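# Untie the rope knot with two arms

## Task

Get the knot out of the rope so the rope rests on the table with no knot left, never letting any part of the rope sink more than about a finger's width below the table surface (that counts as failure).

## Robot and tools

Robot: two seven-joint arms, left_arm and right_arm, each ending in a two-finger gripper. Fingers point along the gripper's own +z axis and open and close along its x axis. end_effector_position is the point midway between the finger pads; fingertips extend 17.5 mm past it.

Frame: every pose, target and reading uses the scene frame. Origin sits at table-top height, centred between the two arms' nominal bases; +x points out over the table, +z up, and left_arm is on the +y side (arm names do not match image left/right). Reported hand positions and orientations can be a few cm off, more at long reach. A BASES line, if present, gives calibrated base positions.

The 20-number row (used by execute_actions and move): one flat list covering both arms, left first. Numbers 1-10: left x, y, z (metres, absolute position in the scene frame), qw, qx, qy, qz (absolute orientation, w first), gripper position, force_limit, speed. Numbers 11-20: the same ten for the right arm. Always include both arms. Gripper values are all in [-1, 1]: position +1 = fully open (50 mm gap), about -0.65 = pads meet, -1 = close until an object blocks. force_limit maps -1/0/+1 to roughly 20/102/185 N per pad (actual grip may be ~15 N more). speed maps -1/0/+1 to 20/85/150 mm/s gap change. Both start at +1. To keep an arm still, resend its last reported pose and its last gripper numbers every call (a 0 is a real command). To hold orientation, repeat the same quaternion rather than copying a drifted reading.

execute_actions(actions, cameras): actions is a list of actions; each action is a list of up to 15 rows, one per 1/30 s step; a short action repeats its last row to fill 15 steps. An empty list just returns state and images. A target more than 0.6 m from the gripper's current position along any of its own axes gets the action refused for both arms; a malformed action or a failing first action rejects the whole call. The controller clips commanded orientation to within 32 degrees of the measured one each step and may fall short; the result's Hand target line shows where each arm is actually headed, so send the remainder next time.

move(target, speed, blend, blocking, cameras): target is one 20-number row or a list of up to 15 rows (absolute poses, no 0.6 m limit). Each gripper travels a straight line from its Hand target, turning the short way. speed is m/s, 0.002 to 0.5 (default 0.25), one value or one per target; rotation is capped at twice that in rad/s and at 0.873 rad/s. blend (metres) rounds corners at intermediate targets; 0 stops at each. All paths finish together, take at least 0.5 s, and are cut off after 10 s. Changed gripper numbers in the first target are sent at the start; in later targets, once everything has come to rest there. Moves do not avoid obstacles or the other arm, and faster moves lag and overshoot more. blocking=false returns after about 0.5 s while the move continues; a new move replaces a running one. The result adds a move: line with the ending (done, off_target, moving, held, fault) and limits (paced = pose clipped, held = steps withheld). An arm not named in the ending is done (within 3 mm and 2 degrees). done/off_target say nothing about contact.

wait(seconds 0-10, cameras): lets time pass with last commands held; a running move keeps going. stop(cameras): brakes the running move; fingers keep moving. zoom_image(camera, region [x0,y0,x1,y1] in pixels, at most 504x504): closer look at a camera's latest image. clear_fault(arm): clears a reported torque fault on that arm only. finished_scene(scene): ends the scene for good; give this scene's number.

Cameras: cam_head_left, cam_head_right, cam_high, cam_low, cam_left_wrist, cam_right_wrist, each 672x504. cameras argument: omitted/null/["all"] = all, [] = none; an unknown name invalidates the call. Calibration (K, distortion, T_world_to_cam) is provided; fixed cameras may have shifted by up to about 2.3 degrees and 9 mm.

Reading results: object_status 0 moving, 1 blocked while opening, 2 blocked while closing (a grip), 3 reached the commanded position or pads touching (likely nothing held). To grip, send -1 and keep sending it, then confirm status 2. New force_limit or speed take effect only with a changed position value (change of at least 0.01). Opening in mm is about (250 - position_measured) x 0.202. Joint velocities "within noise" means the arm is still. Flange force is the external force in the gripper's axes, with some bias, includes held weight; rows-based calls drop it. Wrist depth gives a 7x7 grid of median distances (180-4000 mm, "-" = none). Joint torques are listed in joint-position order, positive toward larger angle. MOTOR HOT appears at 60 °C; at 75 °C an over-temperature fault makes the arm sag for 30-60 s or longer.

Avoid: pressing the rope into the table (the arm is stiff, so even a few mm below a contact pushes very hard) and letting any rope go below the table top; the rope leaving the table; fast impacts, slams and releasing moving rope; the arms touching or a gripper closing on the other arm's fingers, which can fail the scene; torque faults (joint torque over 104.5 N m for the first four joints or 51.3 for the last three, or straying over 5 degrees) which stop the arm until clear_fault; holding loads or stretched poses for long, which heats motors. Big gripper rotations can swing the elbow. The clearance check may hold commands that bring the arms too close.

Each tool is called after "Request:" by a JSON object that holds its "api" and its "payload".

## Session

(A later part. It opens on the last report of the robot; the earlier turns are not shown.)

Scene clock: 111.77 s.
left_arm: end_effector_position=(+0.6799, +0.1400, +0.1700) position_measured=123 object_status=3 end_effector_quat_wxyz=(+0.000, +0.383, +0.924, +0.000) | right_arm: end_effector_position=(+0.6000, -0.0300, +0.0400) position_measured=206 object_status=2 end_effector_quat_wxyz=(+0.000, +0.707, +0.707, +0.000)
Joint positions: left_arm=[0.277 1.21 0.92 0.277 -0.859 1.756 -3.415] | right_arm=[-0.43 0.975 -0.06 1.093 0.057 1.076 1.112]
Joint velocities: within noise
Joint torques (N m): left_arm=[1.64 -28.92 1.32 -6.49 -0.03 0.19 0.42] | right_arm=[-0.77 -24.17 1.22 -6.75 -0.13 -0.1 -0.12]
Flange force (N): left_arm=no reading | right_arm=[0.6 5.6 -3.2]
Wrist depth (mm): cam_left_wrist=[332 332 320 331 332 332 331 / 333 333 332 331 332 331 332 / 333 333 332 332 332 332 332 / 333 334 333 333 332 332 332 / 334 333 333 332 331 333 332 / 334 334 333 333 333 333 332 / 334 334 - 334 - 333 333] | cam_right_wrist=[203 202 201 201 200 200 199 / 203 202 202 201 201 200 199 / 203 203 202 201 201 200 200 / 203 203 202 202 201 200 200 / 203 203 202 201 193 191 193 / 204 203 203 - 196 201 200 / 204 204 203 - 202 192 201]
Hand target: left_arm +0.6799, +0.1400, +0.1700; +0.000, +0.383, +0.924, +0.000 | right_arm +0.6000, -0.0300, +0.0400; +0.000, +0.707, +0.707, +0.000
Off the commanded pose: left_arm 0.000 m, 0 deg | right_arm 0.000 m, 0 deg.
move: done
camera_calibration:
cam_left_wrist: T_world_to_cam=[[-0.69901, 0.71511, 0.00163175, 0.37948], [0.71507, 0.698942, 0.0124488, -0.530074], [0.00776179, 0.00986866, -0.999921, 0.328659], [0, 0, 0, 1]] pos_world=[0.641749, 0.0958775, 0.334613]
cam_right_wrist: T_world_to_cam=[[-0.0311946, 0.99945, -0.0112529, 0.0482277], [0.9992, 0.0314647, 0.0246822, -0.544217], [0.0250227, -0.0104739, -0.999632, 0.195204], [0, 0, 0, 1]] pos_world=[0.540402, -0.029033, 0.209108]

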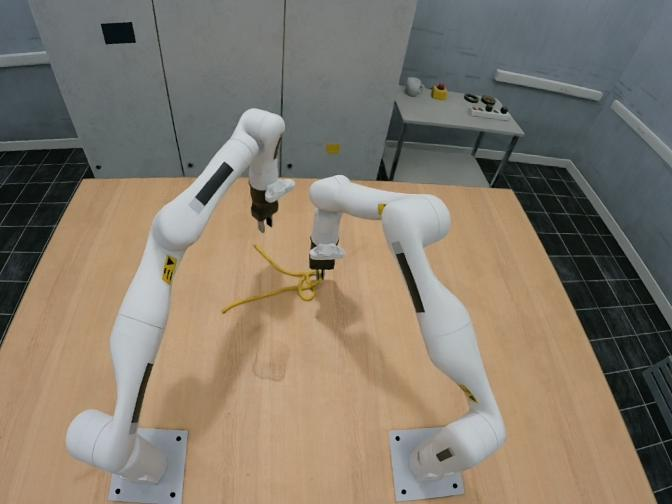

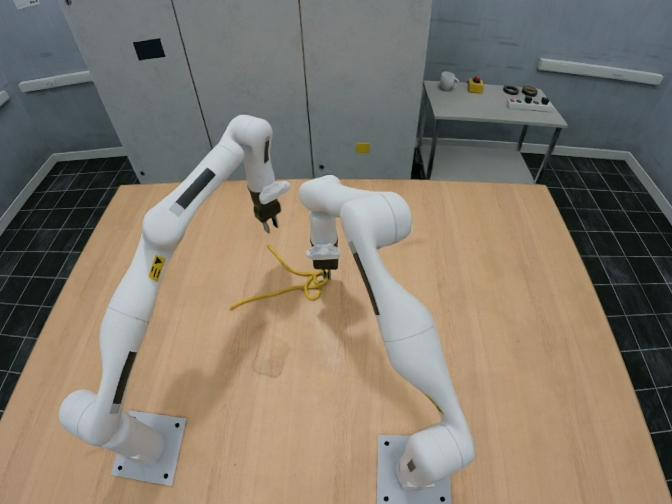

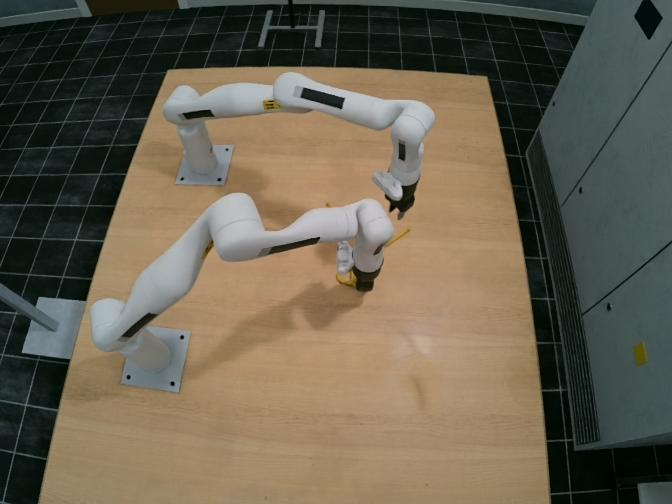

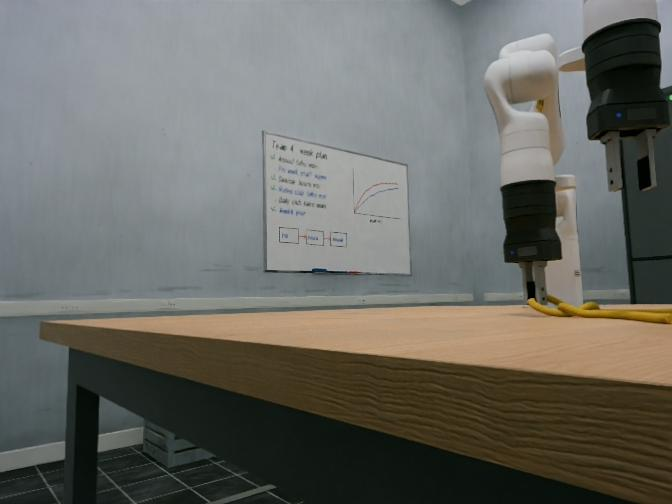

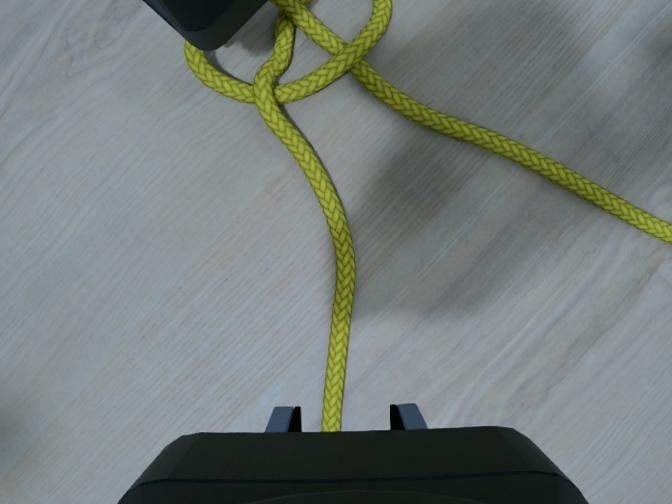

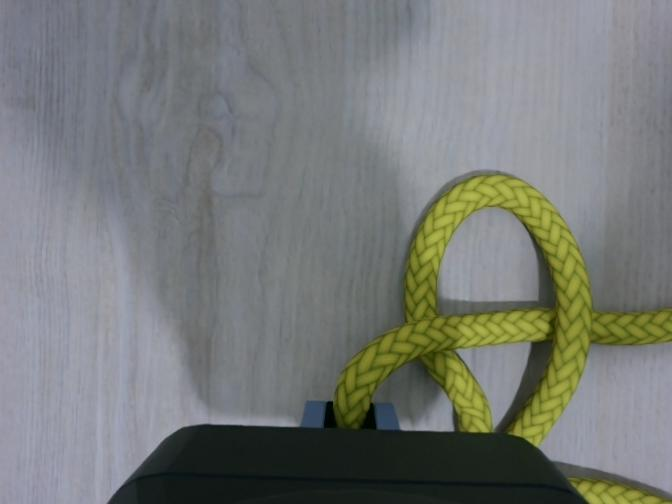

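Request:
{"api": "move", "payload": {"target": [[0.683,0.137,0.023,0,0.3827,0.9239,0,0.2,-0.8,0,0.60,-0.03,0.04,0,0.7071,0.7071,0,-1,-0.8,-0.5],[0.683,0.137,0.023,0,0.3827,0.9239,0,-1,-0.8,-0.5,0.60,-0.03,0.04,0,0.7071,0.7071,0,-1,-0.8,-0.5]], "speed": 0.08, "cameras": ["cam_left_wrist"]}}

Request:
{"api": "move", "payload": {"target": [0.683,0.137,0.03,0,0.3827,0.9239,0,-1,-0.8,-0.5,0.58,-0.13,0.04,0,0.7071,0.7071,0,-1,-0.8,-0.5], "speed": 0.06, "cameras": ["cam_left_wrist","cam_right_wrist","cam_head_left"]}}

Request:
{"api": "zoom_image", "payload": {"camera": "cam_head_left", "region": [200, 230, 380, 350]}}

Scene clock: 126.90 s.
left_arm: end_effector_position=(+0.6830, +0.1370, +0.0230) position_measured=207 object_status=2 end_effector_quat_wxyz=(+0.000, +0.383, +0.924, +0.000) | right_arm: end_effector_position=(+0.6000, -0.0300, +0.0400) position_measured=206 object_status=2 end_effector_quat_wxyz=(+0.000, +0.707, +0.707, +0.000)
Joint positions: left_arm=[0.174 1.321 0.902 0.609 -0.876 1.429 -3.27] | right_arm=[-0.43 0.975 -0.06 1.093 0.057 1.076 1.112]
Joint velocities: within noise
Joint torques (N m): left_arm=[1.59 -28.87 3.65 -6.27 -0.03 0.13 0.6] | right_arm=[-0.79 -24.22 1.2 -6.78 -0.13 -0.1 -0.12]
Flange force (N): left_arm=[5.7 1.2 -0.5] | right_arm=[0.5 5.5 -3.1]
Wrist depth (mm): cam_left_wrist=[185 185 185 185 185 185 184 / 185 185 185 185 185 185 185 / 185 185 185 185 185 185 185 / 186 185 185 185 185 185 185 / 186 186 185 186 185 185 185 / 186 186 186 186 186 186 185 / - 186 - - - 185 -] | cam_right_wrist=[202 202 201 200 200 200 199 / 203 202 202 201 201 200 199 / 203 202 202 202 201 200 200 / 203 203 202 202 201 201 200 / 204 203 202 202 192 191 193 / 204 203 203 - 196 201 201 / 204 204 203 - 202 193 200]
Hand target: left_arm +0.6830, +0.1370, +0.0230; +0.000, +0.383, +0.924, +0.000 | right_arm +0.6000, -0.0300, +0.0400; +0.000, +0.707, +0.707, +0.000
Off the commanded pose: left_arm 0.000 m, 0 deg | right_arm 0.000 m, 0 deg.
move: done
camera_calibration:
cam_left_wrist: T_world_to_cam=[[-0.698965, 0.715151, 0.0024777, 0.383982], [0.715122, 0.698894, 0.0121567, -0.52834], [0.00696226, 0.010269, -0.999923, 0.182253], [0, 0, 0, 1]] pos_world=[0.644949, 0.0927773, 0.18771]
Images, in order (width x height): cam_left_wrist 672x504.

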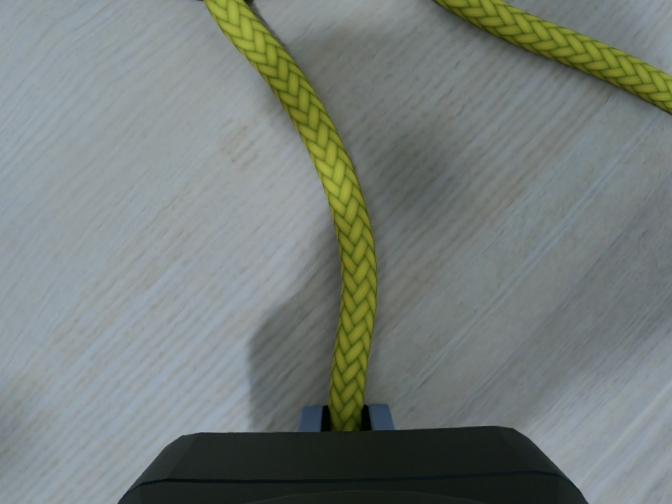

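Scene clock: 129.00 s.
left_arm: end_effector_position=(+0.6830, +0.1370, +0.0300) position_measured=207 object_status=2 end_effector_quat_wxyz=(+0.000, +0.383, +0.924, +0.000) | right_arm: end_effector_position=(+0.5800, -0.1299, +0.0400) position_measured=206 object_status=2 end_effector_quat_wxyz=(+0.000, +0.707, +0.707, +0.000)
Joint positions: left_arm=[0.176 1.314 0.904 0.603 -0.873 1.441 -3.274] | right_arm=[-0.275 0.868 -0.07 1.334 0.066 0.942 1.244]
Joint velocities: within noise
Joint torques (N m): left_arm=[1.48 -29 3.66 -6.31 -0.08 0.13 0.55] | right_arm=[-1.01 -22 1.15 -6.38 -0.13 -0.09 -0.26]
Flange force (N): left_arm=[5.5 1.0 -0.3] | right_arm=[-1.6 3.3 -3.4]
Wrist depth (mm): cam_left_wrist=[192 192 192 192 192 191 191 / 192 192 192 192 192 192 191 / 192 192 192 192 192 192 192 / 192 192 193 192 192 192 192 / 193 193 192 192 192 192 192 / 193 193 192 193 192 192 192 / - 193 - - - 192 -] | cam_right_wrist=[203 203 202 201 201 200 200 / 204 203 202 202 201 201 200 / 204 203 202 202 202 201 200 / 204 203 203 202 202 201 200 / 204 204 203 202 202 201 201 / 205 204 203 - 202 189 187 / 205 204 204 - 202 201 -]
Hand target: left_arm +0.6830, +0.1370, +0.0300; +0.000, +0.383, +0.924, +0.000 | right_arm +0.5800, -0.1300, +0.0400; +0.000, +0.707, +0.707, +0.000
Off the commanded pose: left_arm 0.000 m, 0 deg | right_arm 0.000 m, 0 deg.
move: done
camera_calibration:
cam_left_wrist: T_world_to_cam=[[-0.698966, 0.715151, 0.00247769, 0.383965], [0.715121, 0.698894, 0.0121567, -0.528425], [0.00696226, 0.010269, -0.999923, 0.189252], [0, 0, 0, 1]] pos_world=[0.644949, 0.0927773, 0.19471]
cam_right_wrist: T_world_to_cam=[[-0.0311934, 0.99945, -0.0112559, 0.147449], [0.999198, 0.0314646, 0.0247821, -0.521109], [0.0251226, -0.0104739, -0.99963, 0.194606], [0, 0, 0, 1]] pos_world=[0.520402, -0.128933, 0.209108]
Images, in order (width x height): cam_head_left 672x504, cam_left_wrist 672x504, cam_right_wrist 672x504.

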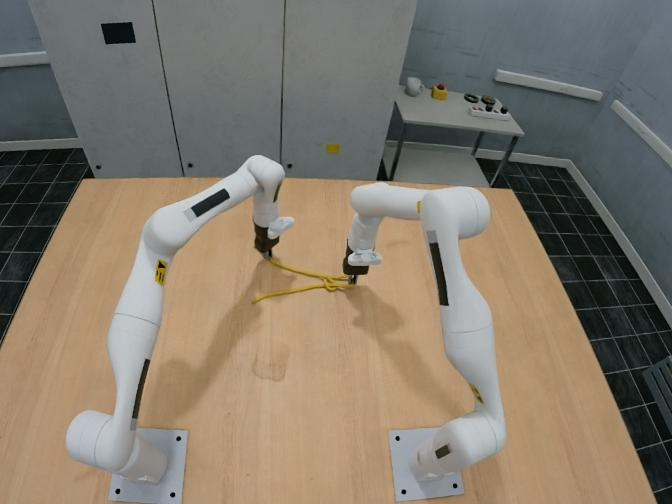

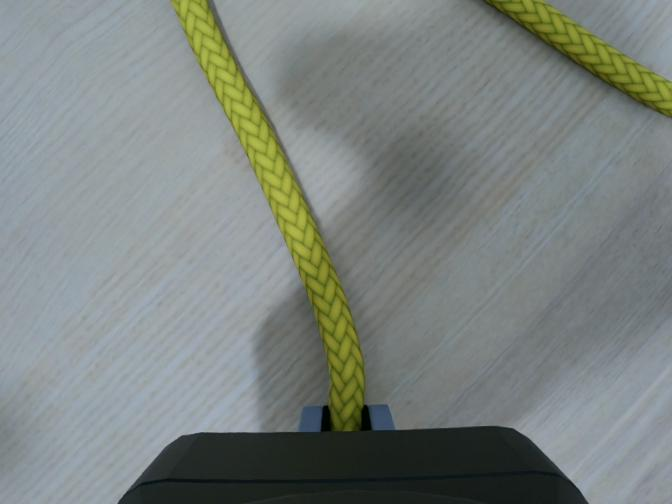

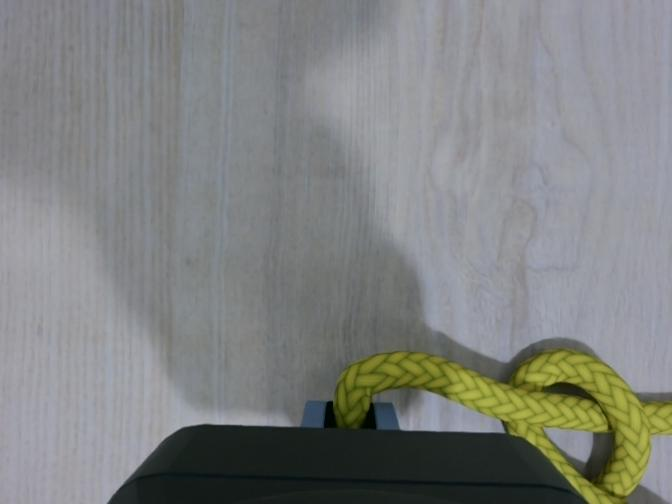

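Scaled by 2.800 from the camera's 672x504 image, which has a finer 960x720 frame.

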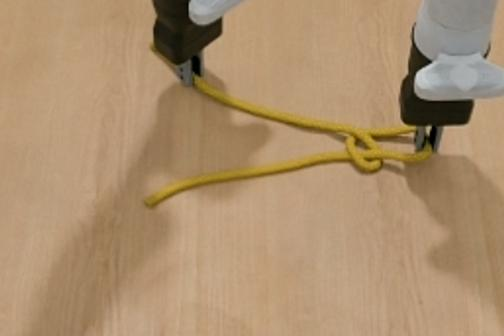

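Request:
{"api": "move", "payload": {"target": [0.683,0.137,0.03,0,0.3827,0.9239,0,-1,-0.8,-0.5,0.57,-0.20,0.04,0,0.7071,0.7071,0,-1,-0.8,-0.5], "speed": 0.06, "cameras": ["cam_right_wrist"]}}

Request:
{"api": "zoom_image", "payload": {"camera": "cam_right_wrist", "region": [330, 250, 672, 500]}}

Request:
{"api": "wait", "payload": {"seconds": 0, "cameras": ["cam_head_left"]}}

Request:
{"api": "zoom_image", "payload": {"camera": "cam_head_left", "region": [230, 230, 410, 350]}}

Scene clock: 137.93 s.
left_arm: end_effector_position=(+0.6830, +0.1370, +0.0300) position_measured=207 object_status=2 end_effector_quat_wxyz=(+0.000, +0.383, +0.924, +0.000) | right_arm: end_effector_position=(+0.5700, -0.1999, +0.0400) position_measured=206 object_status=2 end_effector_quat_wxyz=(+0.000, +0.707, +0.707, +0.000)
Joint positions: left_arm=[0.176 1.314 0.904 0.603 -0.873 1.441 -3.274] | right_arm=[-0.151 0.826 -0.077 1.43 0.073 0.888 1.353]
Joint velocities: within noise
Joint torques (N m): left_arm=[1.51 -29.03 3.54 -6.34 -0.09 0.1 0.6] | right_arm=[-0.77 -21.27 1.12 -5.68 -0.08 -0.18 -0.19]
Flange force (N): left_arm=[5.5 1.2 -0.4] | right_arm=[-1.3 5.0 -3.8]
Wrist depth (mm): cam_left_wrist=[192 192 192 192 191 191 192 / 192 192 192 192 192 191 191 / 192 192 192 192 192 192 191 / 192 192 193 192 192 192 192 / 193 193 193 192 192 193 192 / 193 193 193 193 192 192 192 / - 193 - - - 193 -] | cam_right_wrist=[203 203 202 201 201 200 200 / 203 203 202 202 201 201 200 / 204 203 202 202 202 201 201 / 204 203 203 202 202 201 201 / 204 204 203 202 202 202 201 / 204 205 203 203 202 202 194 / 205 205 204 - - - 202]
Hand target: left_arm +0.6830, +0.1370, +0.0300; +0.000, +0.383, +0.924, +0.000 | right_arm +0.5700, -0.2000, +0.0400; +0.000, +0.707, +0.707, +0.000
Off the commanded pose: left_arm 0.000 m, 0 deg | right_arm 0.000 m, 0 deg.
move: done
camera_calibration:
cam_right_wrist: T_world_to_cam=[[-0.0311946, 0.99945, -0.0112529, 0.217098], [0.9992, 0.0314647, 0.0246822, -0.508895], [0.0250227, -0.0104739, -0.999632, 0.194176], [0, 0, 0, 1]] pos_world=[0.510402, -0.198933, 0.209108]
Images, in order (width x height): cam_right_wrist 672x504.

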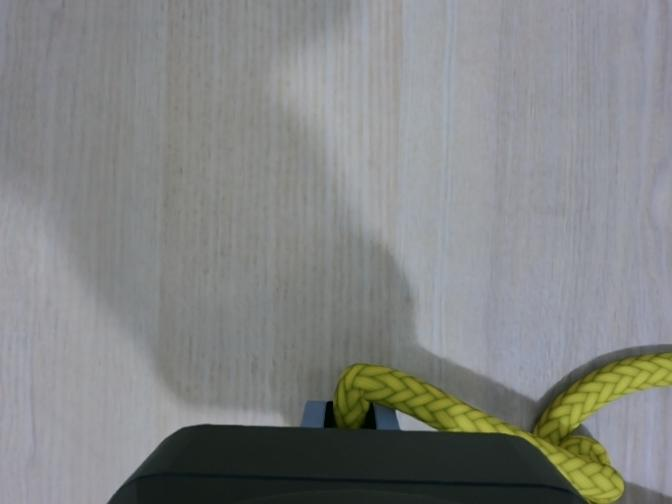

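Scaled by 1.474.

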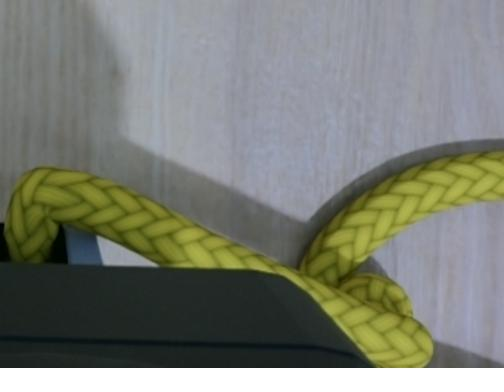

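Scene clock: 137.93 s.
left_arm: end_effector_position=(+0.6830, +0.1370, +0.0300) position_measured=207 object_status=2 end_effector_quat_wxyz=(+0.000, +0.383, +0.924, +0.000) | right_arm: end_effector_position=(+0.5700, -0.1999, +0.0400) position_measured=206 object_status=2 end_effector_quat_wxyz=(+0.000, +0.707, +0.707, +0.000)
Joint positions: left_arm=[0.176 1.314 0.904 0.603 -0.873 1.441 -3.274] | right_arm=[-0.151 0.826 -0.077 1.43 0.073 0.888 1.353]
Joint velocities: within noise
Joint torques (N m): left_arm=[1.51 -29.03 3.54 -6.34 -0.09 0.1 0.6] | right_arm=[-0.77 -21.27 1.12 -5.68 -0.08 -0.18 -0.19]
Flange force (N): left_arm=[5.5 1.2 -0.4] | right_arm=[-1.3 5.0 -3.8]
Wrist depth (mm): cam_left_wrist=[192 192 192 192 191 191 192 / 192 192 192 192 192 191 191 / 192 192 192 192 192 192 191 / 192 192 193 192 192 192 192 / 193 193 193 192 192 193 192 / 193 193 193 193 192 192 192 / - 193 - - - 193 -] | cam_right_wrist=[203 203 202 201 201 200 200 / 203 203 202 202 201 201 200 / 204 203 202 202 202 201 201 / 204 203 203 202 202 201 201 / 204 204 203 202 202 202 201 / 204 205 203 203 202 202 194 / 205 205 204 - - - 202]
Hand target: left_arm +0.6830, +0.1370, +0.0300; +0.000, +0.383, +0.924, +0.000 | right_arm +0.5700, -0.2000, +0.0400; +0.000, +0.707, +0.707, +0.000
Tool commands: left_gripper/position=-1.0 left_gripper/force_limit=-0.8 left_gripper/speed=-0.5 right_gripper/position=-1.0 right_gripper/force_limit=-0.8 right_gripper/speed=-0.5
Off the commanded pose: left_arm 0.000 m, 0 deg | right_arm 0.000 m, 0 deg.
Images, in order (width x height): cam_head_left 672x504.

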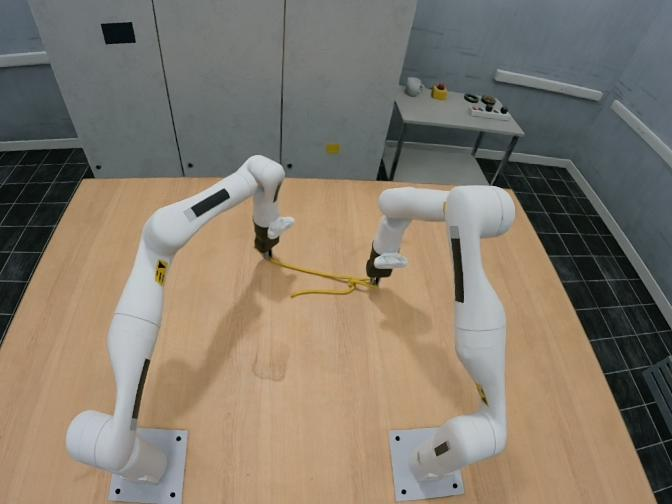

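Scaled by 2.800 from the camera's 672x504 image, which has a finer 960x720 frame.

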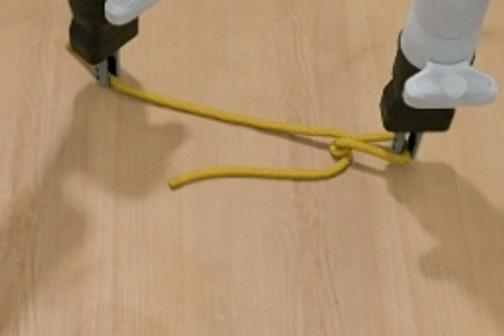

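Request:
{"api": "move", "payload": {"target": [[0.683,0.137,0.026,0,0.3827,0.9239,0,-1,-0.8,-0.5,0.57,-0.185,0.026,0,0.7071,0.7071,0,-1,-0.8,-0.5],[0.683,0.137,0.026,0,0.3827,0.9239,0,0.2,-0.8,-0.5,0.57,-0.185,0.026,0,0.7071,0.7071,0,0,-0.8,-0.5],[0.683,0.137,0.15,0,0.3827,0.9239,0,0.2,-0.8,-0.5,0.57,-0.185,0.1,0,0.7071,0.7071,0,0,-0.8,-0.5],[0.683,0.137,0.15,0,0.3827,0.9239,0,0.2,-0.8,-0.5,0.585,-0.13,0.16,0,0.7071,0.7071,0,0,-0.8,-0.5]], "speed": 0.1, "cameras": ["cam_right_wrist","cam_head_left","cam_high"]}}

Request:
{"api": "zoom_image", "payload": {"camera": "cam_right_wrist", "region": [250, 200, 600, 430]}}

Scene clock: 164.30 s.
left_arm: end_effector_position=(+0.6830, +0.1370, +0.1500) position_measured=123 object_status=3 end_effector_quat_wxyz=(+0.000, +0.383, +0.924, +0.000) | right_arm: end_effector_position=(+0.5850, -0.1300, +0.1600) position_measured=152 object_status=3 end_effector_quat_wxyz=(+0.000, +0.707, +0.707, +0.000)
Joint positions: left_arm=[0.269 1.23 0.919 0.308 -0.859 1.717 -3.4] | right_arm=[-0.271 0.739 -0.078 1.172 0.055 1.233 1.256]
Joint velocities: within noise
Joint torques (N m): left_arm=[1.58 -29.12 1.64 -6.37 -0.01 0.15 0.58] | right_arm=[-0.71 -21.66 1.09 -7.75 -0.12 -0.17 -0.1]
Flange force (N): left_arm=no reading | right_arm=[-0.7 2.9 -3.6]
Wrist depth (mm): cam_left_wrist=[312 311 312 312 310 311 311 / 313 313 313 312 312 312 311 / 313 313 313 312 312 311 311 / 313 312 313 313 312 312 312 / 314 313 313 312 313 313 312 / 314 314 313 313 312 313 313 / 313 314 314 313 - 313 313] | cam_right_wrist=[324 323 322 321 320 319 319 / 324 323 323 321 321 319 319 / 324 324 323 322 321 321 319 / 325 324 322 322 321 321 320 / 326 324 323 313 323 321 320 / 326 324 325 323 322 321 321 / 327 325 325 324 323 322 315]
Hand target: left_arm +0.6830, +0.1370, +0.1500; +0.000, +0.383, +0.924, +0.000 | right_arm +0.5850, -0.1300, +0.1600; +0.000, +0.707, +0.707, +0.000
Off the commanded pose: left_arm 0.000 m, 0 deg | right_arm 0.000 m, 0 deg.
move: done
camera_calibration:
cam_right_wrist: T_world_to_cam=[[-0.0311934, 0.99945, -0.0112559, 0.149051], [0.999198, 0.0314646, 0.0247821, -0.528974], [0.0251226, -0.0104739, -0.99963, 0.314337], [0, 0, 0, 1]] pos_world=[0.525302, -0.129033, 0.329008]
Images, in order (width x height): cam_head_left 672x504, cam_high 672x504, cam_right_wrist 672x504.

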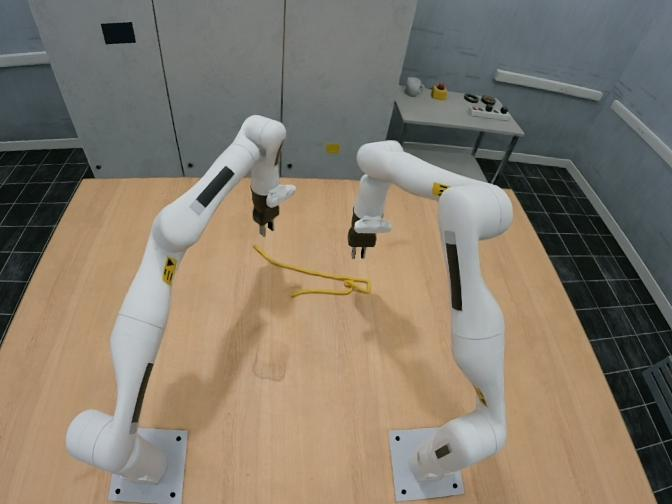

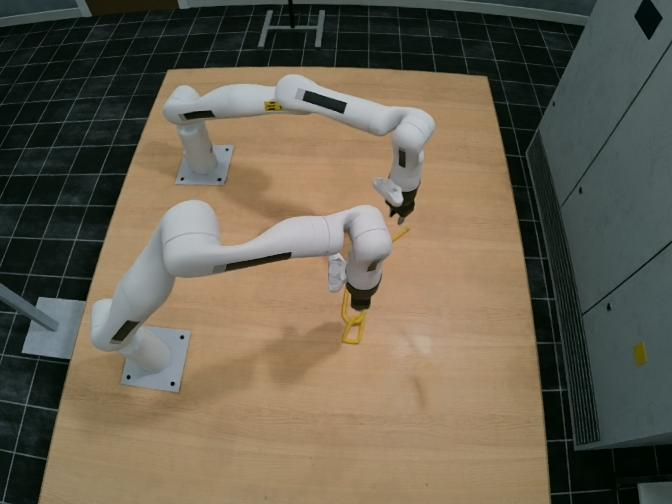

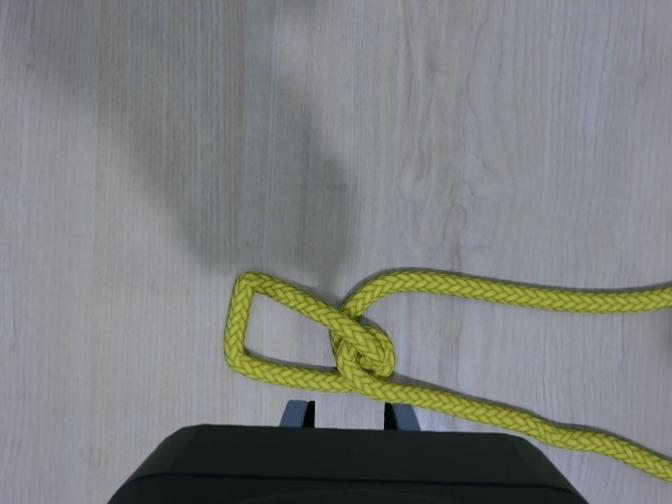

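Scaled by 1.440.

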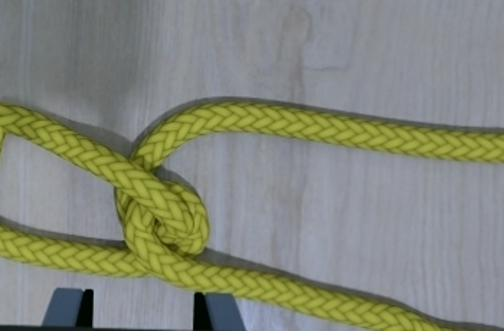

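Request:
{"api": "zoom_image", "payload": {"camera": "cam_right_wrist", "region": [310, 280, 420, 400]}}

Scaled by 4.200.

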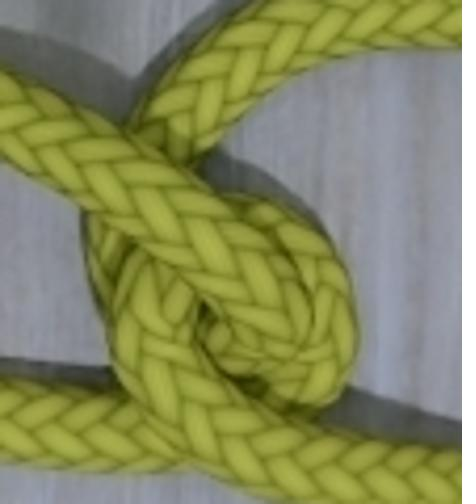

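Request:
{"api": "move", "payload": {"target": [[0.64,0.05,0.15,0,0.9914,-0.1305,0,0.2,-0.8,-0.5,0.553,-0.1636,0.12,0,0.2079,0.9781,0,0,-0.8,-0.5],[0.610,-0.062,0.09,0,0.9914,-0.1305,0,0.2,-0.8,-0.5,0.553,-0.1636,0.07,0,0.2079,0.9781,0,0,-0.8,-0.5]], "speed": 0.2, "cameras": ["cam_right_wrist","cam_left_wrist","cam_head_left"]}}

Scene clock: 224.33 s.
left_arm: end_effector_position=(+0.6094, -0.0614, +0.0899) position_measured=123 object_status=3 end_effector_quat_wxyz=(+0.018, +0.991, -0.130, +0.028) | right_arm: end_effector_position=(+0.5530, -0.1636, +0.0700) position_measured=152 object_status=3 end_effector_quat_wxyz=(+0.000, +0.208, +0.978, +0.000)
Joint positions: left_arm=[0.655 1.393 1.056 0.035 -1.05 1.664 -5.847] | right_arm=[-0.069 0.782 -0.345 1.447 0.294 0.964 2.265]
Joint velocities: within noise
Joint torques (N m): left_arm=[1.53 -30.77 -0.88 -4.85 -0.45 -0.42 0.59] | right_arm=[-0.81 -20.66 -0.63 -5.76 -0.1 -0.22 -0.11]
Flange force (N): left_arm=no reading | right_arm=[-4.9 1.2 -4.5]
Wrist depth (mm): cam_left_wrist=[241 243 245 247 249 251 253 / 242 244 246 248 250 252 254 / 243 245 248 249 251 254 255 / 245 246 249 250 252 254 256 / 246 247 250 251 253 256 258 / 247 248 251 252 254 257 259 / - 249 - - - 257 -] | cam_right_wrist=[232 231 231 231 230 230 230 / 233 232 232 231 231 230 230 / 233 233 232 232 232 231 231 / 233 233 233 232 232 232 232 / 234 234 233 233 232 232 232 / 234 234 234 233 233 232 232 / 234 234 234 - - 233 233]
Hand target: left_arm +0.6093, -0.0615, +0.0898; +0.018, +0.991, -0.130, +0.028 | right_arm +0.5530, -0.1636, +0.0700; +0.000, +0.208, +0.978, +0.000
Off the commanded pose: left_arm 0.001 m, 4 deg | right_arm 0.000 m, 0 deg.
elbow stopped short (left arm): the move would have taken joint 4 (elbow) straighter than the controller allows.
move: off_target (left_arm)
camera_calibration:
cam_left_wrist: T_world_to_cam=[[0.961249, -0.26842, 0.0628513, -0.603287], [-0.271161, -0.961703, 0.0399802, 0.158673], [0.0497129, -0.0554738, -0.997222, 0.221314], [0, 0, 0, 1]] pos_world=[0.611933, 0.0029386, 0.252273]
cam_right_wrist: T_world_to_cam=[[-0.925708, 0.378072, -0.011217, 0.573598], [0.377723, 0.925588, 0.0247269, -0.0037843], [0.0197308, 0.018653, -0.999631, 0.232666], [0, 0, 0, 1]] pos_world=[0.527824, -0.217699, 0.239108]
Images, in order (width x height): cam_head_left 672x504, cam_left_wrist 672x504, cam_right_wrist 672x504.

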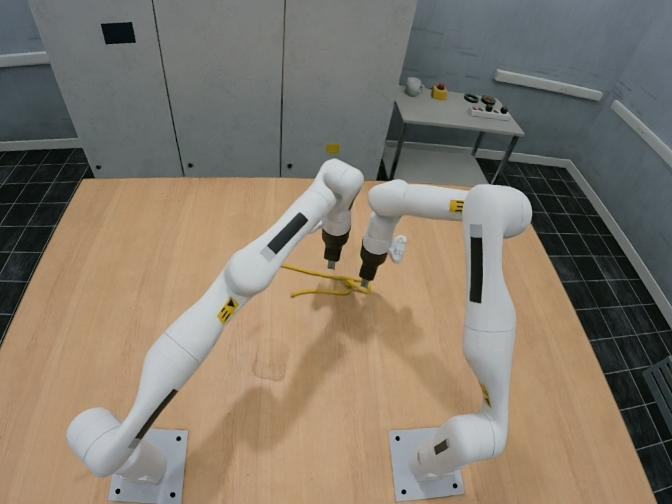

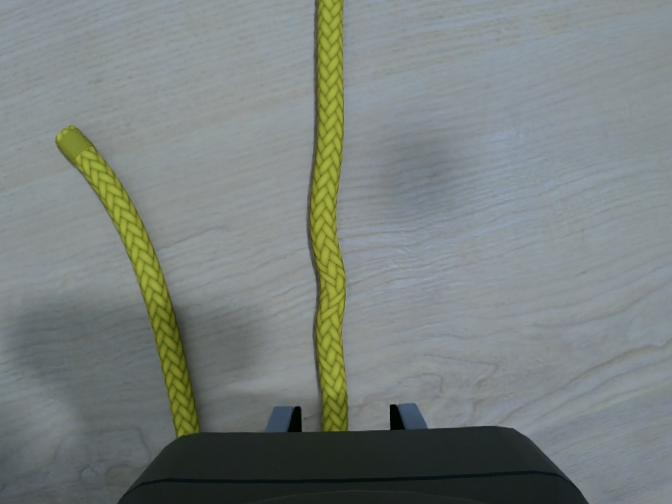

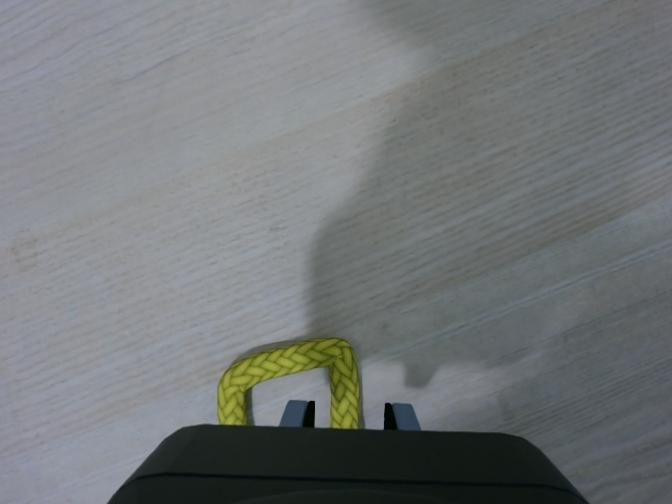

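Request:
{"api": "move", "payload": {"target": [[0.606,-0.061,0.023,0,0.9914,-0.1305,0,0.2,-0.8,-0.5,0.554,-0.1636,0.0225,0,0.2079,0.9781,0,0,-0.8,-0.5],[0.606,-0.061,0.023,0,0.9914,-0.1305,0,-1,-0.8,-0.5,0.554,-0.1636,0.0225,0,0.2079,0.9781,0,-1,-0.8,-0.5],[0.600,-0.09,0.025,0,0.9914,-0.1305,0,-1,-0.8,-0.5,0.554,-0.1636,0.025,0,0.2079,0.9781,0,-1,-0.8,-0.5]], "speed": 0.06, "cameras": ["cam_right_wrist","cam_left_wrist","cam_head_left"]}}

Request:
{"api": "zoom_image", "payload": {"camera": "cam_head_left", "region": [280, 240, 400, 320]}}

Scene clock: 235.50 s.
left_arm: end_effector_position=(+0.6046, -0.0632, +0.0230) position_measured=207 object_status=2 end_effector_quat_wxyz=(+0.009, +0.991, -0.130, +0.013) | right_arm: end_effector_position=(+0.5540, -0.1636, +0.0233) position_measured=206 object_status=2 end_effector_quat_wxyz=(+0.000, +0.208, +0.978, +0.000)
Joint positions: left_arm=[0.661 1.484 1.049 0.035 -1.047 1.609 -5.841] | right_arm=[-0.08 0.854 -0.324 1.476 0.321 0.864 2.244]
Joint velocities: within noise
Joint torques (N m): left_arm=[1.74 -30.83 -0.39 -5.46 -0.14 0 0.28] | right_arm=[-0.8 -20.8 -0.7 -5.19 -0.1 -0.02 -0.15]
Flange force (N): left_arm=no reading | right_arm=[-4.5 0.8 -4.2]
Wrist depth (mm): cam_left_wrist=[180 181 182 182 182 183 184 / 181 181 182 183 183 184 184 / - 182 183 183 184 184 184 / 182 183 183 184 184 185 186 / 183 183 184 184 185 185 186 / 183 183 184 184 186 186 186 / - - - - - 186 -] | cam_right_wrist=[185 185 184 184 184 184 183 / 185 185 185 185 184 184 184 / 186 185 185 185 185 184 184 / 186 186 186 186 185 185 185 / 187 186 186 186 186 185 185 / 187 187 187 186 186 186 186 / - - - - - 186 -]
Hand target: left_arm +0.6046, -0.0631, +0.0230; +0.008, +0.991, -0.130, +0.013 | right_arm +0.5540, -0.1636, +0.0233; +0.000, +0.208, +0.978, +0.000
Off the commanded pose: left_arm 0.027 m, 2 deg | right_arm 0.002 m, 0 deg.
elbow stopped short (left arm): the move would have taken joint 4 (elbow) straighter than the controller allows.
move: held (left_arm; a check stopped the path); path passed 2 of 3 targets; limits=held
pose unreachable (left arm): on one or more control steps of this call, first in action 0 (counted from 0), this arm could not follow its commanded pose, so it was not sent that pose on those steps. It may still have moved: this result reports where it is.
cause: moving toward the commanded pose would bring a part of the arm too close to another arm (a part of this arm just beyond joint 6 (wrist pitch) and a part of the right arm just beyond its joint 5 (forearm roll), along the way the arms are being sent, or toward where that arm still pushes).
camera_calibration:
cam_left_wrist: T_world_to_cam=[[0.962531, -0.269441, 0.0306025, -0.595114], [-0.270228, -0.962462, 0.0253592, 0.158083], [0.022621, -0.0326787, -0.99921, 0.172633], [0, 0, 0, 1]] pos_world=[0.611629, -0.00255782, 0.186699]
cam_right_wrist: T_world_to_cam=[[-0.925709, 0.37807, -0.011217, 0.574], [0.377721, 0.925589, 0.0247269, -0.00300614], [0.0197308, 0.018653, -0.999631, 0.185964], [0, 0, 0, 1]] pos_world=[0.528824, -0.217699, 0.192408]
Images, in order (width x height): cam_head_left 672x504, cam_left_wrist 672x504, cam_right_wrist 672x504.

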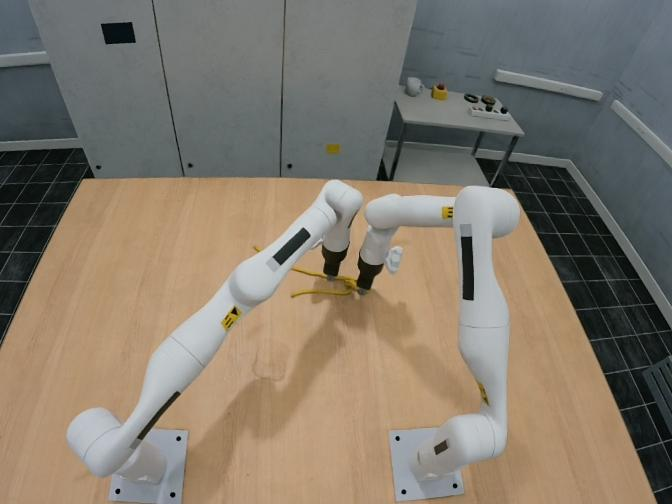

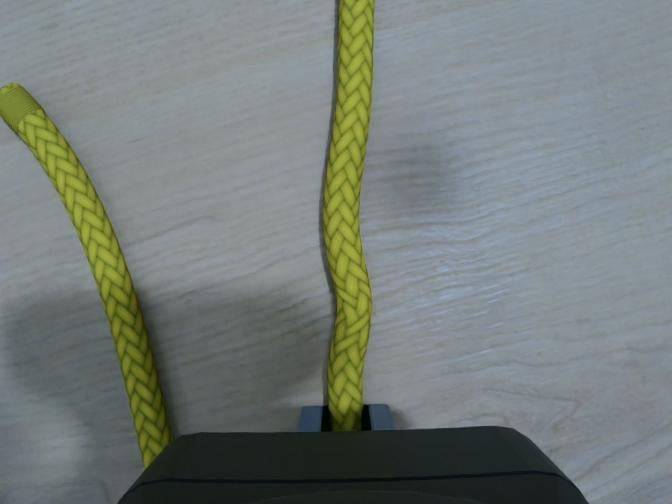

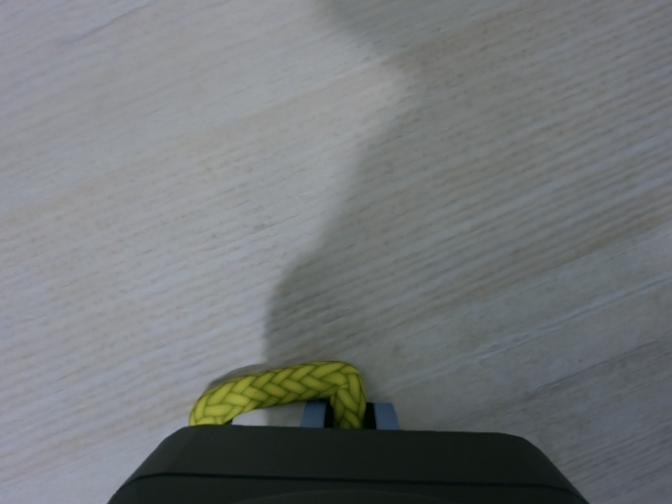

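Scaled by 4.200 from the camera's 672x504 image, which has a finer 960x720 frame.

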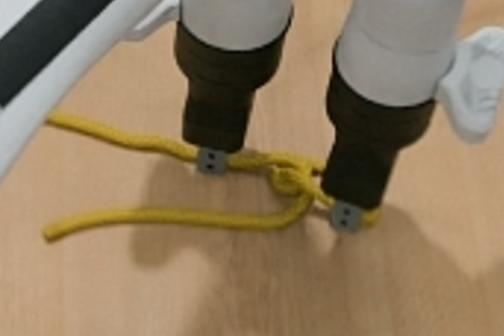

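Request:
{"api": "move", "payload": {"target": [0.6046,-0.0632,0.025,0.009,0.991,-0.130,0.013,-1,-0.8,-0.5,0.54,-0.235,0.04,0,0.2079,0.9781,0,-1,-0.8,-0.5], "speed": 0.05, "cameras": ["cam_left_wrist","cam_head_left"]}}

Request:
{"api": "zoom_image", "payload": {"camera": "cam_head_left", "region": [280, 240, 420, 320]}}

Scene clock: 250.37 s.
left_arm: end_effector_position=(+0.6046, -0.0632, +0.0250) position_measured=207 object_status=2 end_effector_quat_wxyz=(+0.009, +0.991, -0.130, +0.013) | right_arm: end_effector_position=(+0.5400, -0.2349, +0.0400) position_measured=206 object_status=2 end_effector_quat_wxyz=(+0.000, +0.208, +0.978, +0.000)
Joint positions: left_arm=[0.661 1.482 1.05 0.035 -1.046 1.611 -5.841] | right_arm=[0.066 0.789 -0.339 1.557 0.319 0.85 2.362]
Joint velocities: within noise
Joint torques (N m): left_arm=[1.53 -30.78 -0.39 -5.14 -0.15 0.02 0.58] | right_arm=[-0.94 -19.85 -0.49 -5.21 -0.08 -0.12 -0.16]
Flange force (N): left_arm=no reading | right_arm=[-4.4 -0.3 -4.7]
Wrist depth (mm): cam_left_wrist=[182 183 183 184 185 185 185 / 183 183 184 184 185 185 186 / 183 184 184 185 186 186 187 / 184 184 185 186 186 187 187 / 184 185 186 186 187 187 188 / 185 186 186 186 187 188 189 / - - - - - 188 -] | cam_right_wrist=[202 202 201 201 201 200 200 / 202 202 202 202 201 201 201 / 203 203 202 202 202 201 201 / 203 203 203 202 202 202 202 / 204 203 203 203 203 202 202 / 204 204 204 183 203 203 202 / 205 205 204 - 203 203 203]
Hand target: left_arm +0.6046, -0.0632, +0.0250; +0.009, +0.991, -0.130, +0.013 | right_arm +0.5400, -0.2350, +0.0400; +0.000, +0.208, +0.978, +0.000
Off the commanded pose: left_arm 0.000 m, 0 deg | right_arm 0.000 m, 0 deg.
elbow stopped short (left arm): the move would have taken joint 4 (elbow) straighter than the controller allows.
move: done
camera_calibration:
cam_left_wrist: T_world_to_cam=[[0.962758, -0.268614, 0.0307296, -0.595212], [-0.269426, -0.962663, 0.0262737, 0.157435], [0.0225248, -0.0335745, -0.999182, 0.174687], [0, 0, 0, 1]] pos_world=[0.611528, -0.00246071, 0.188698]
Images, in order (width x height): cam_head_left 672x504, cam_left_wrist 672x504.

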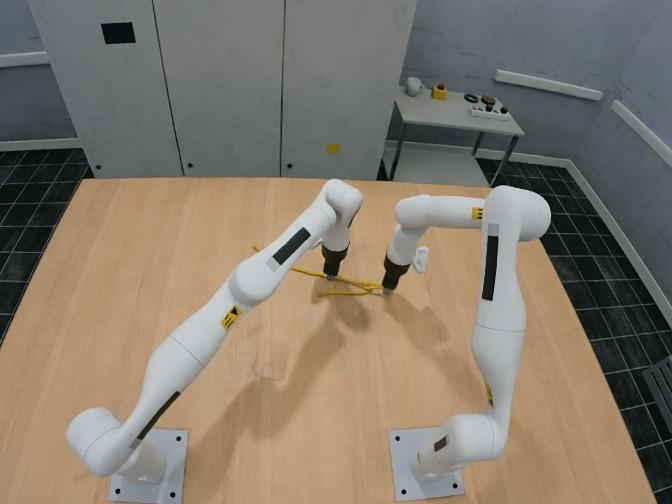

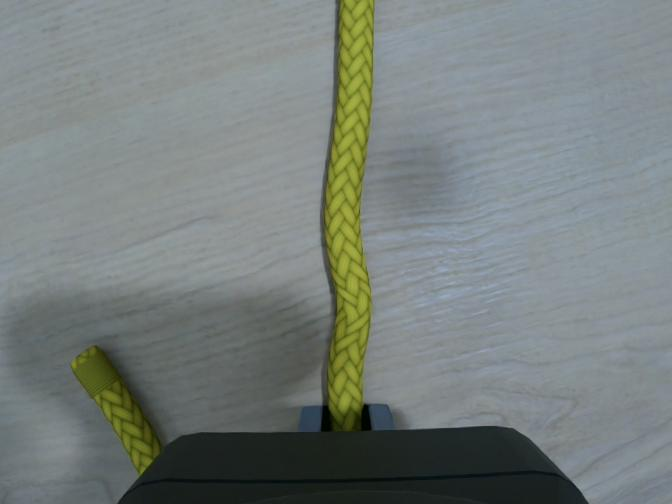

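Scaled by 3.600 from the camera's 672x504 image, which has a finer 960x720 frame.

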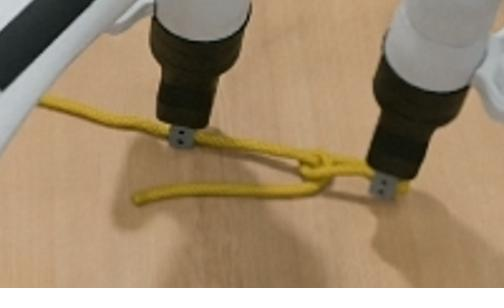

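Request:
{"api": "move", "payload": {"target": [0.6046,-0.0632,0.025,0.009,0.991,-0.130,0.013,-1,-0.8,-0.5,0.53,-0.30,0.04,0,0.2079,0.9781,0,-1,-0.8,-0.5], "speed": 0.05, "cameras": ["cam_right_wrist","cam_head_left"]}}

Request:
{"api": "zoom_image", "payload": {"camera": "cam_head_left", "region": [300, 240, 440, 320]}}

Scene clock: 258.60 s.
left_arm: end_effector_position=(+0.6048, -0.0630, +0.0251) position_measured=207 object_status=2 end_effector_quat_wxyz=(+0.009, +0.991, -0.130, +0.013) | right_arm: end_effector_position=(+0.5300, -0.3001, +0.0400) position_measured=206 object_status=2 end_effector_quat_wxyz=(+0.000, +0.208, +0.978, +0.000)
Joint positions: left_arm=[0.661 1.482 1.049 0.035 -1.046 1.611 -5.841] | right_arm=[0.199 0.773 -0.345 1.595 0.325 0.831 2.478]
Joint velocities: within noise
Joint torques (N m): left_arm=[0.48 -30.57 -0.86 -5.37 -0.46 0.23 0.46] | right_arm=[0.05 -19.53 0.54 -4.73 0.27 0.15 -0.05]
Flange force (N): left_arm=no reading | right_arm=[-4.6 1.5 -4.8]
Wrist depth (mm): cam_left_wrist=[183 183 184 184 185 185 186 / 183 183 184 184 185 186 186 / 184 184 185 185 186 186 187 / 184 185 185 186 186 187 187 / 185 185 186 186 187 187 188 / 185 186 186 187 187 188 189 / - 186 - - - 189 -] | cam_right_wrist=[201 201 201 201 201 200 200 / 202 202 202 201 201 201 201 / 203 203 202 202 202 201 201 / 203 203 203 202 202 202 202 / 204 204 203 203 203 203 202 / 204 204 204 203 203 203 203 / 205 204 204 - 204 203 203]
Hand target: left_arm +0.6046, -0.0632, +0.0250; +0.009, +0.991, -0.130, +0.013 | right_arm +0.5300, -0.3000, +0.0400; +0.000, +0.208, +0.978, +0.000
Off the commanded pose: left_arm 0.000 m, 0 deg | right_arm 0.000 m, 0 deg.
elbow stopped short (left arm): the move would have taken joint 4 (elbow) straighter than the controller allows.
move: done
camera_calibration:
cam_right_wrist: T_world_to_cam=[[-0.925709, 0.378069, -0.0112927, 0.603554], [0.377722, 0.925594, 0.0245418, 0.131936], [0.0197309, 0.018453, -0.999635, 0.205605], [0, 0, 0, 1]] pos_world=[0.504824, -0.354098, 0.209108]
Images, in order (width x height): cam_head_left 672x504, cam_right_wrist 672x504.

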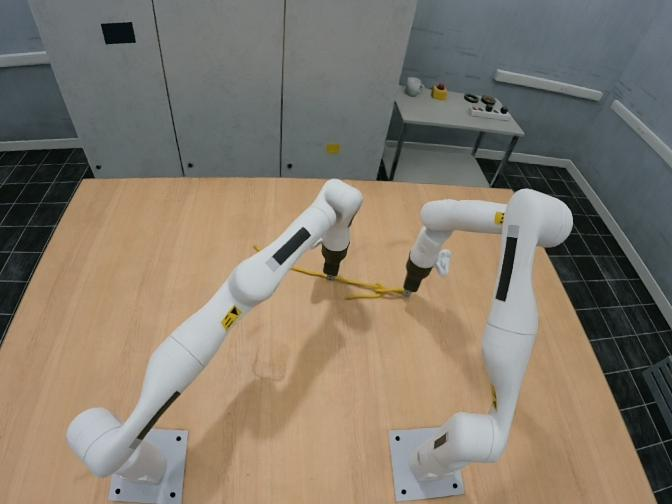

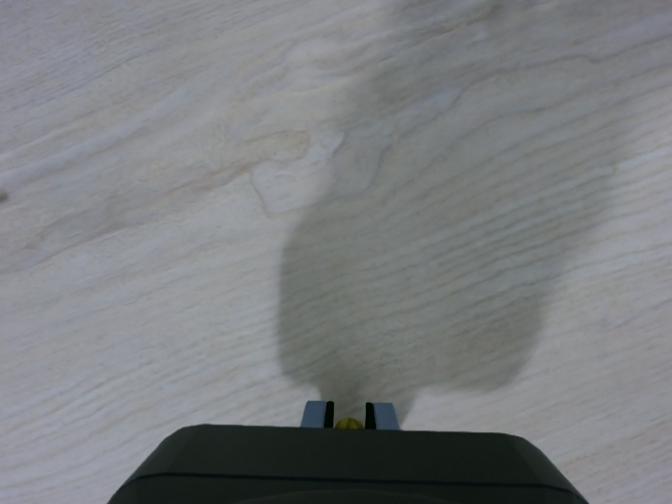

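Scaled by 3.600 from the camera's 672x504 image, which has a finer 960x720 frame.

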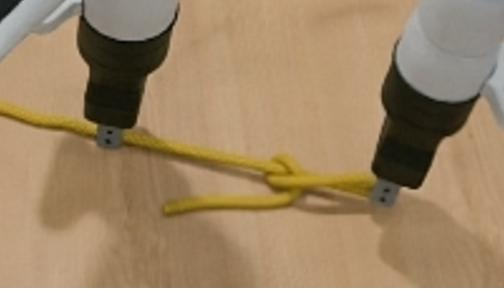

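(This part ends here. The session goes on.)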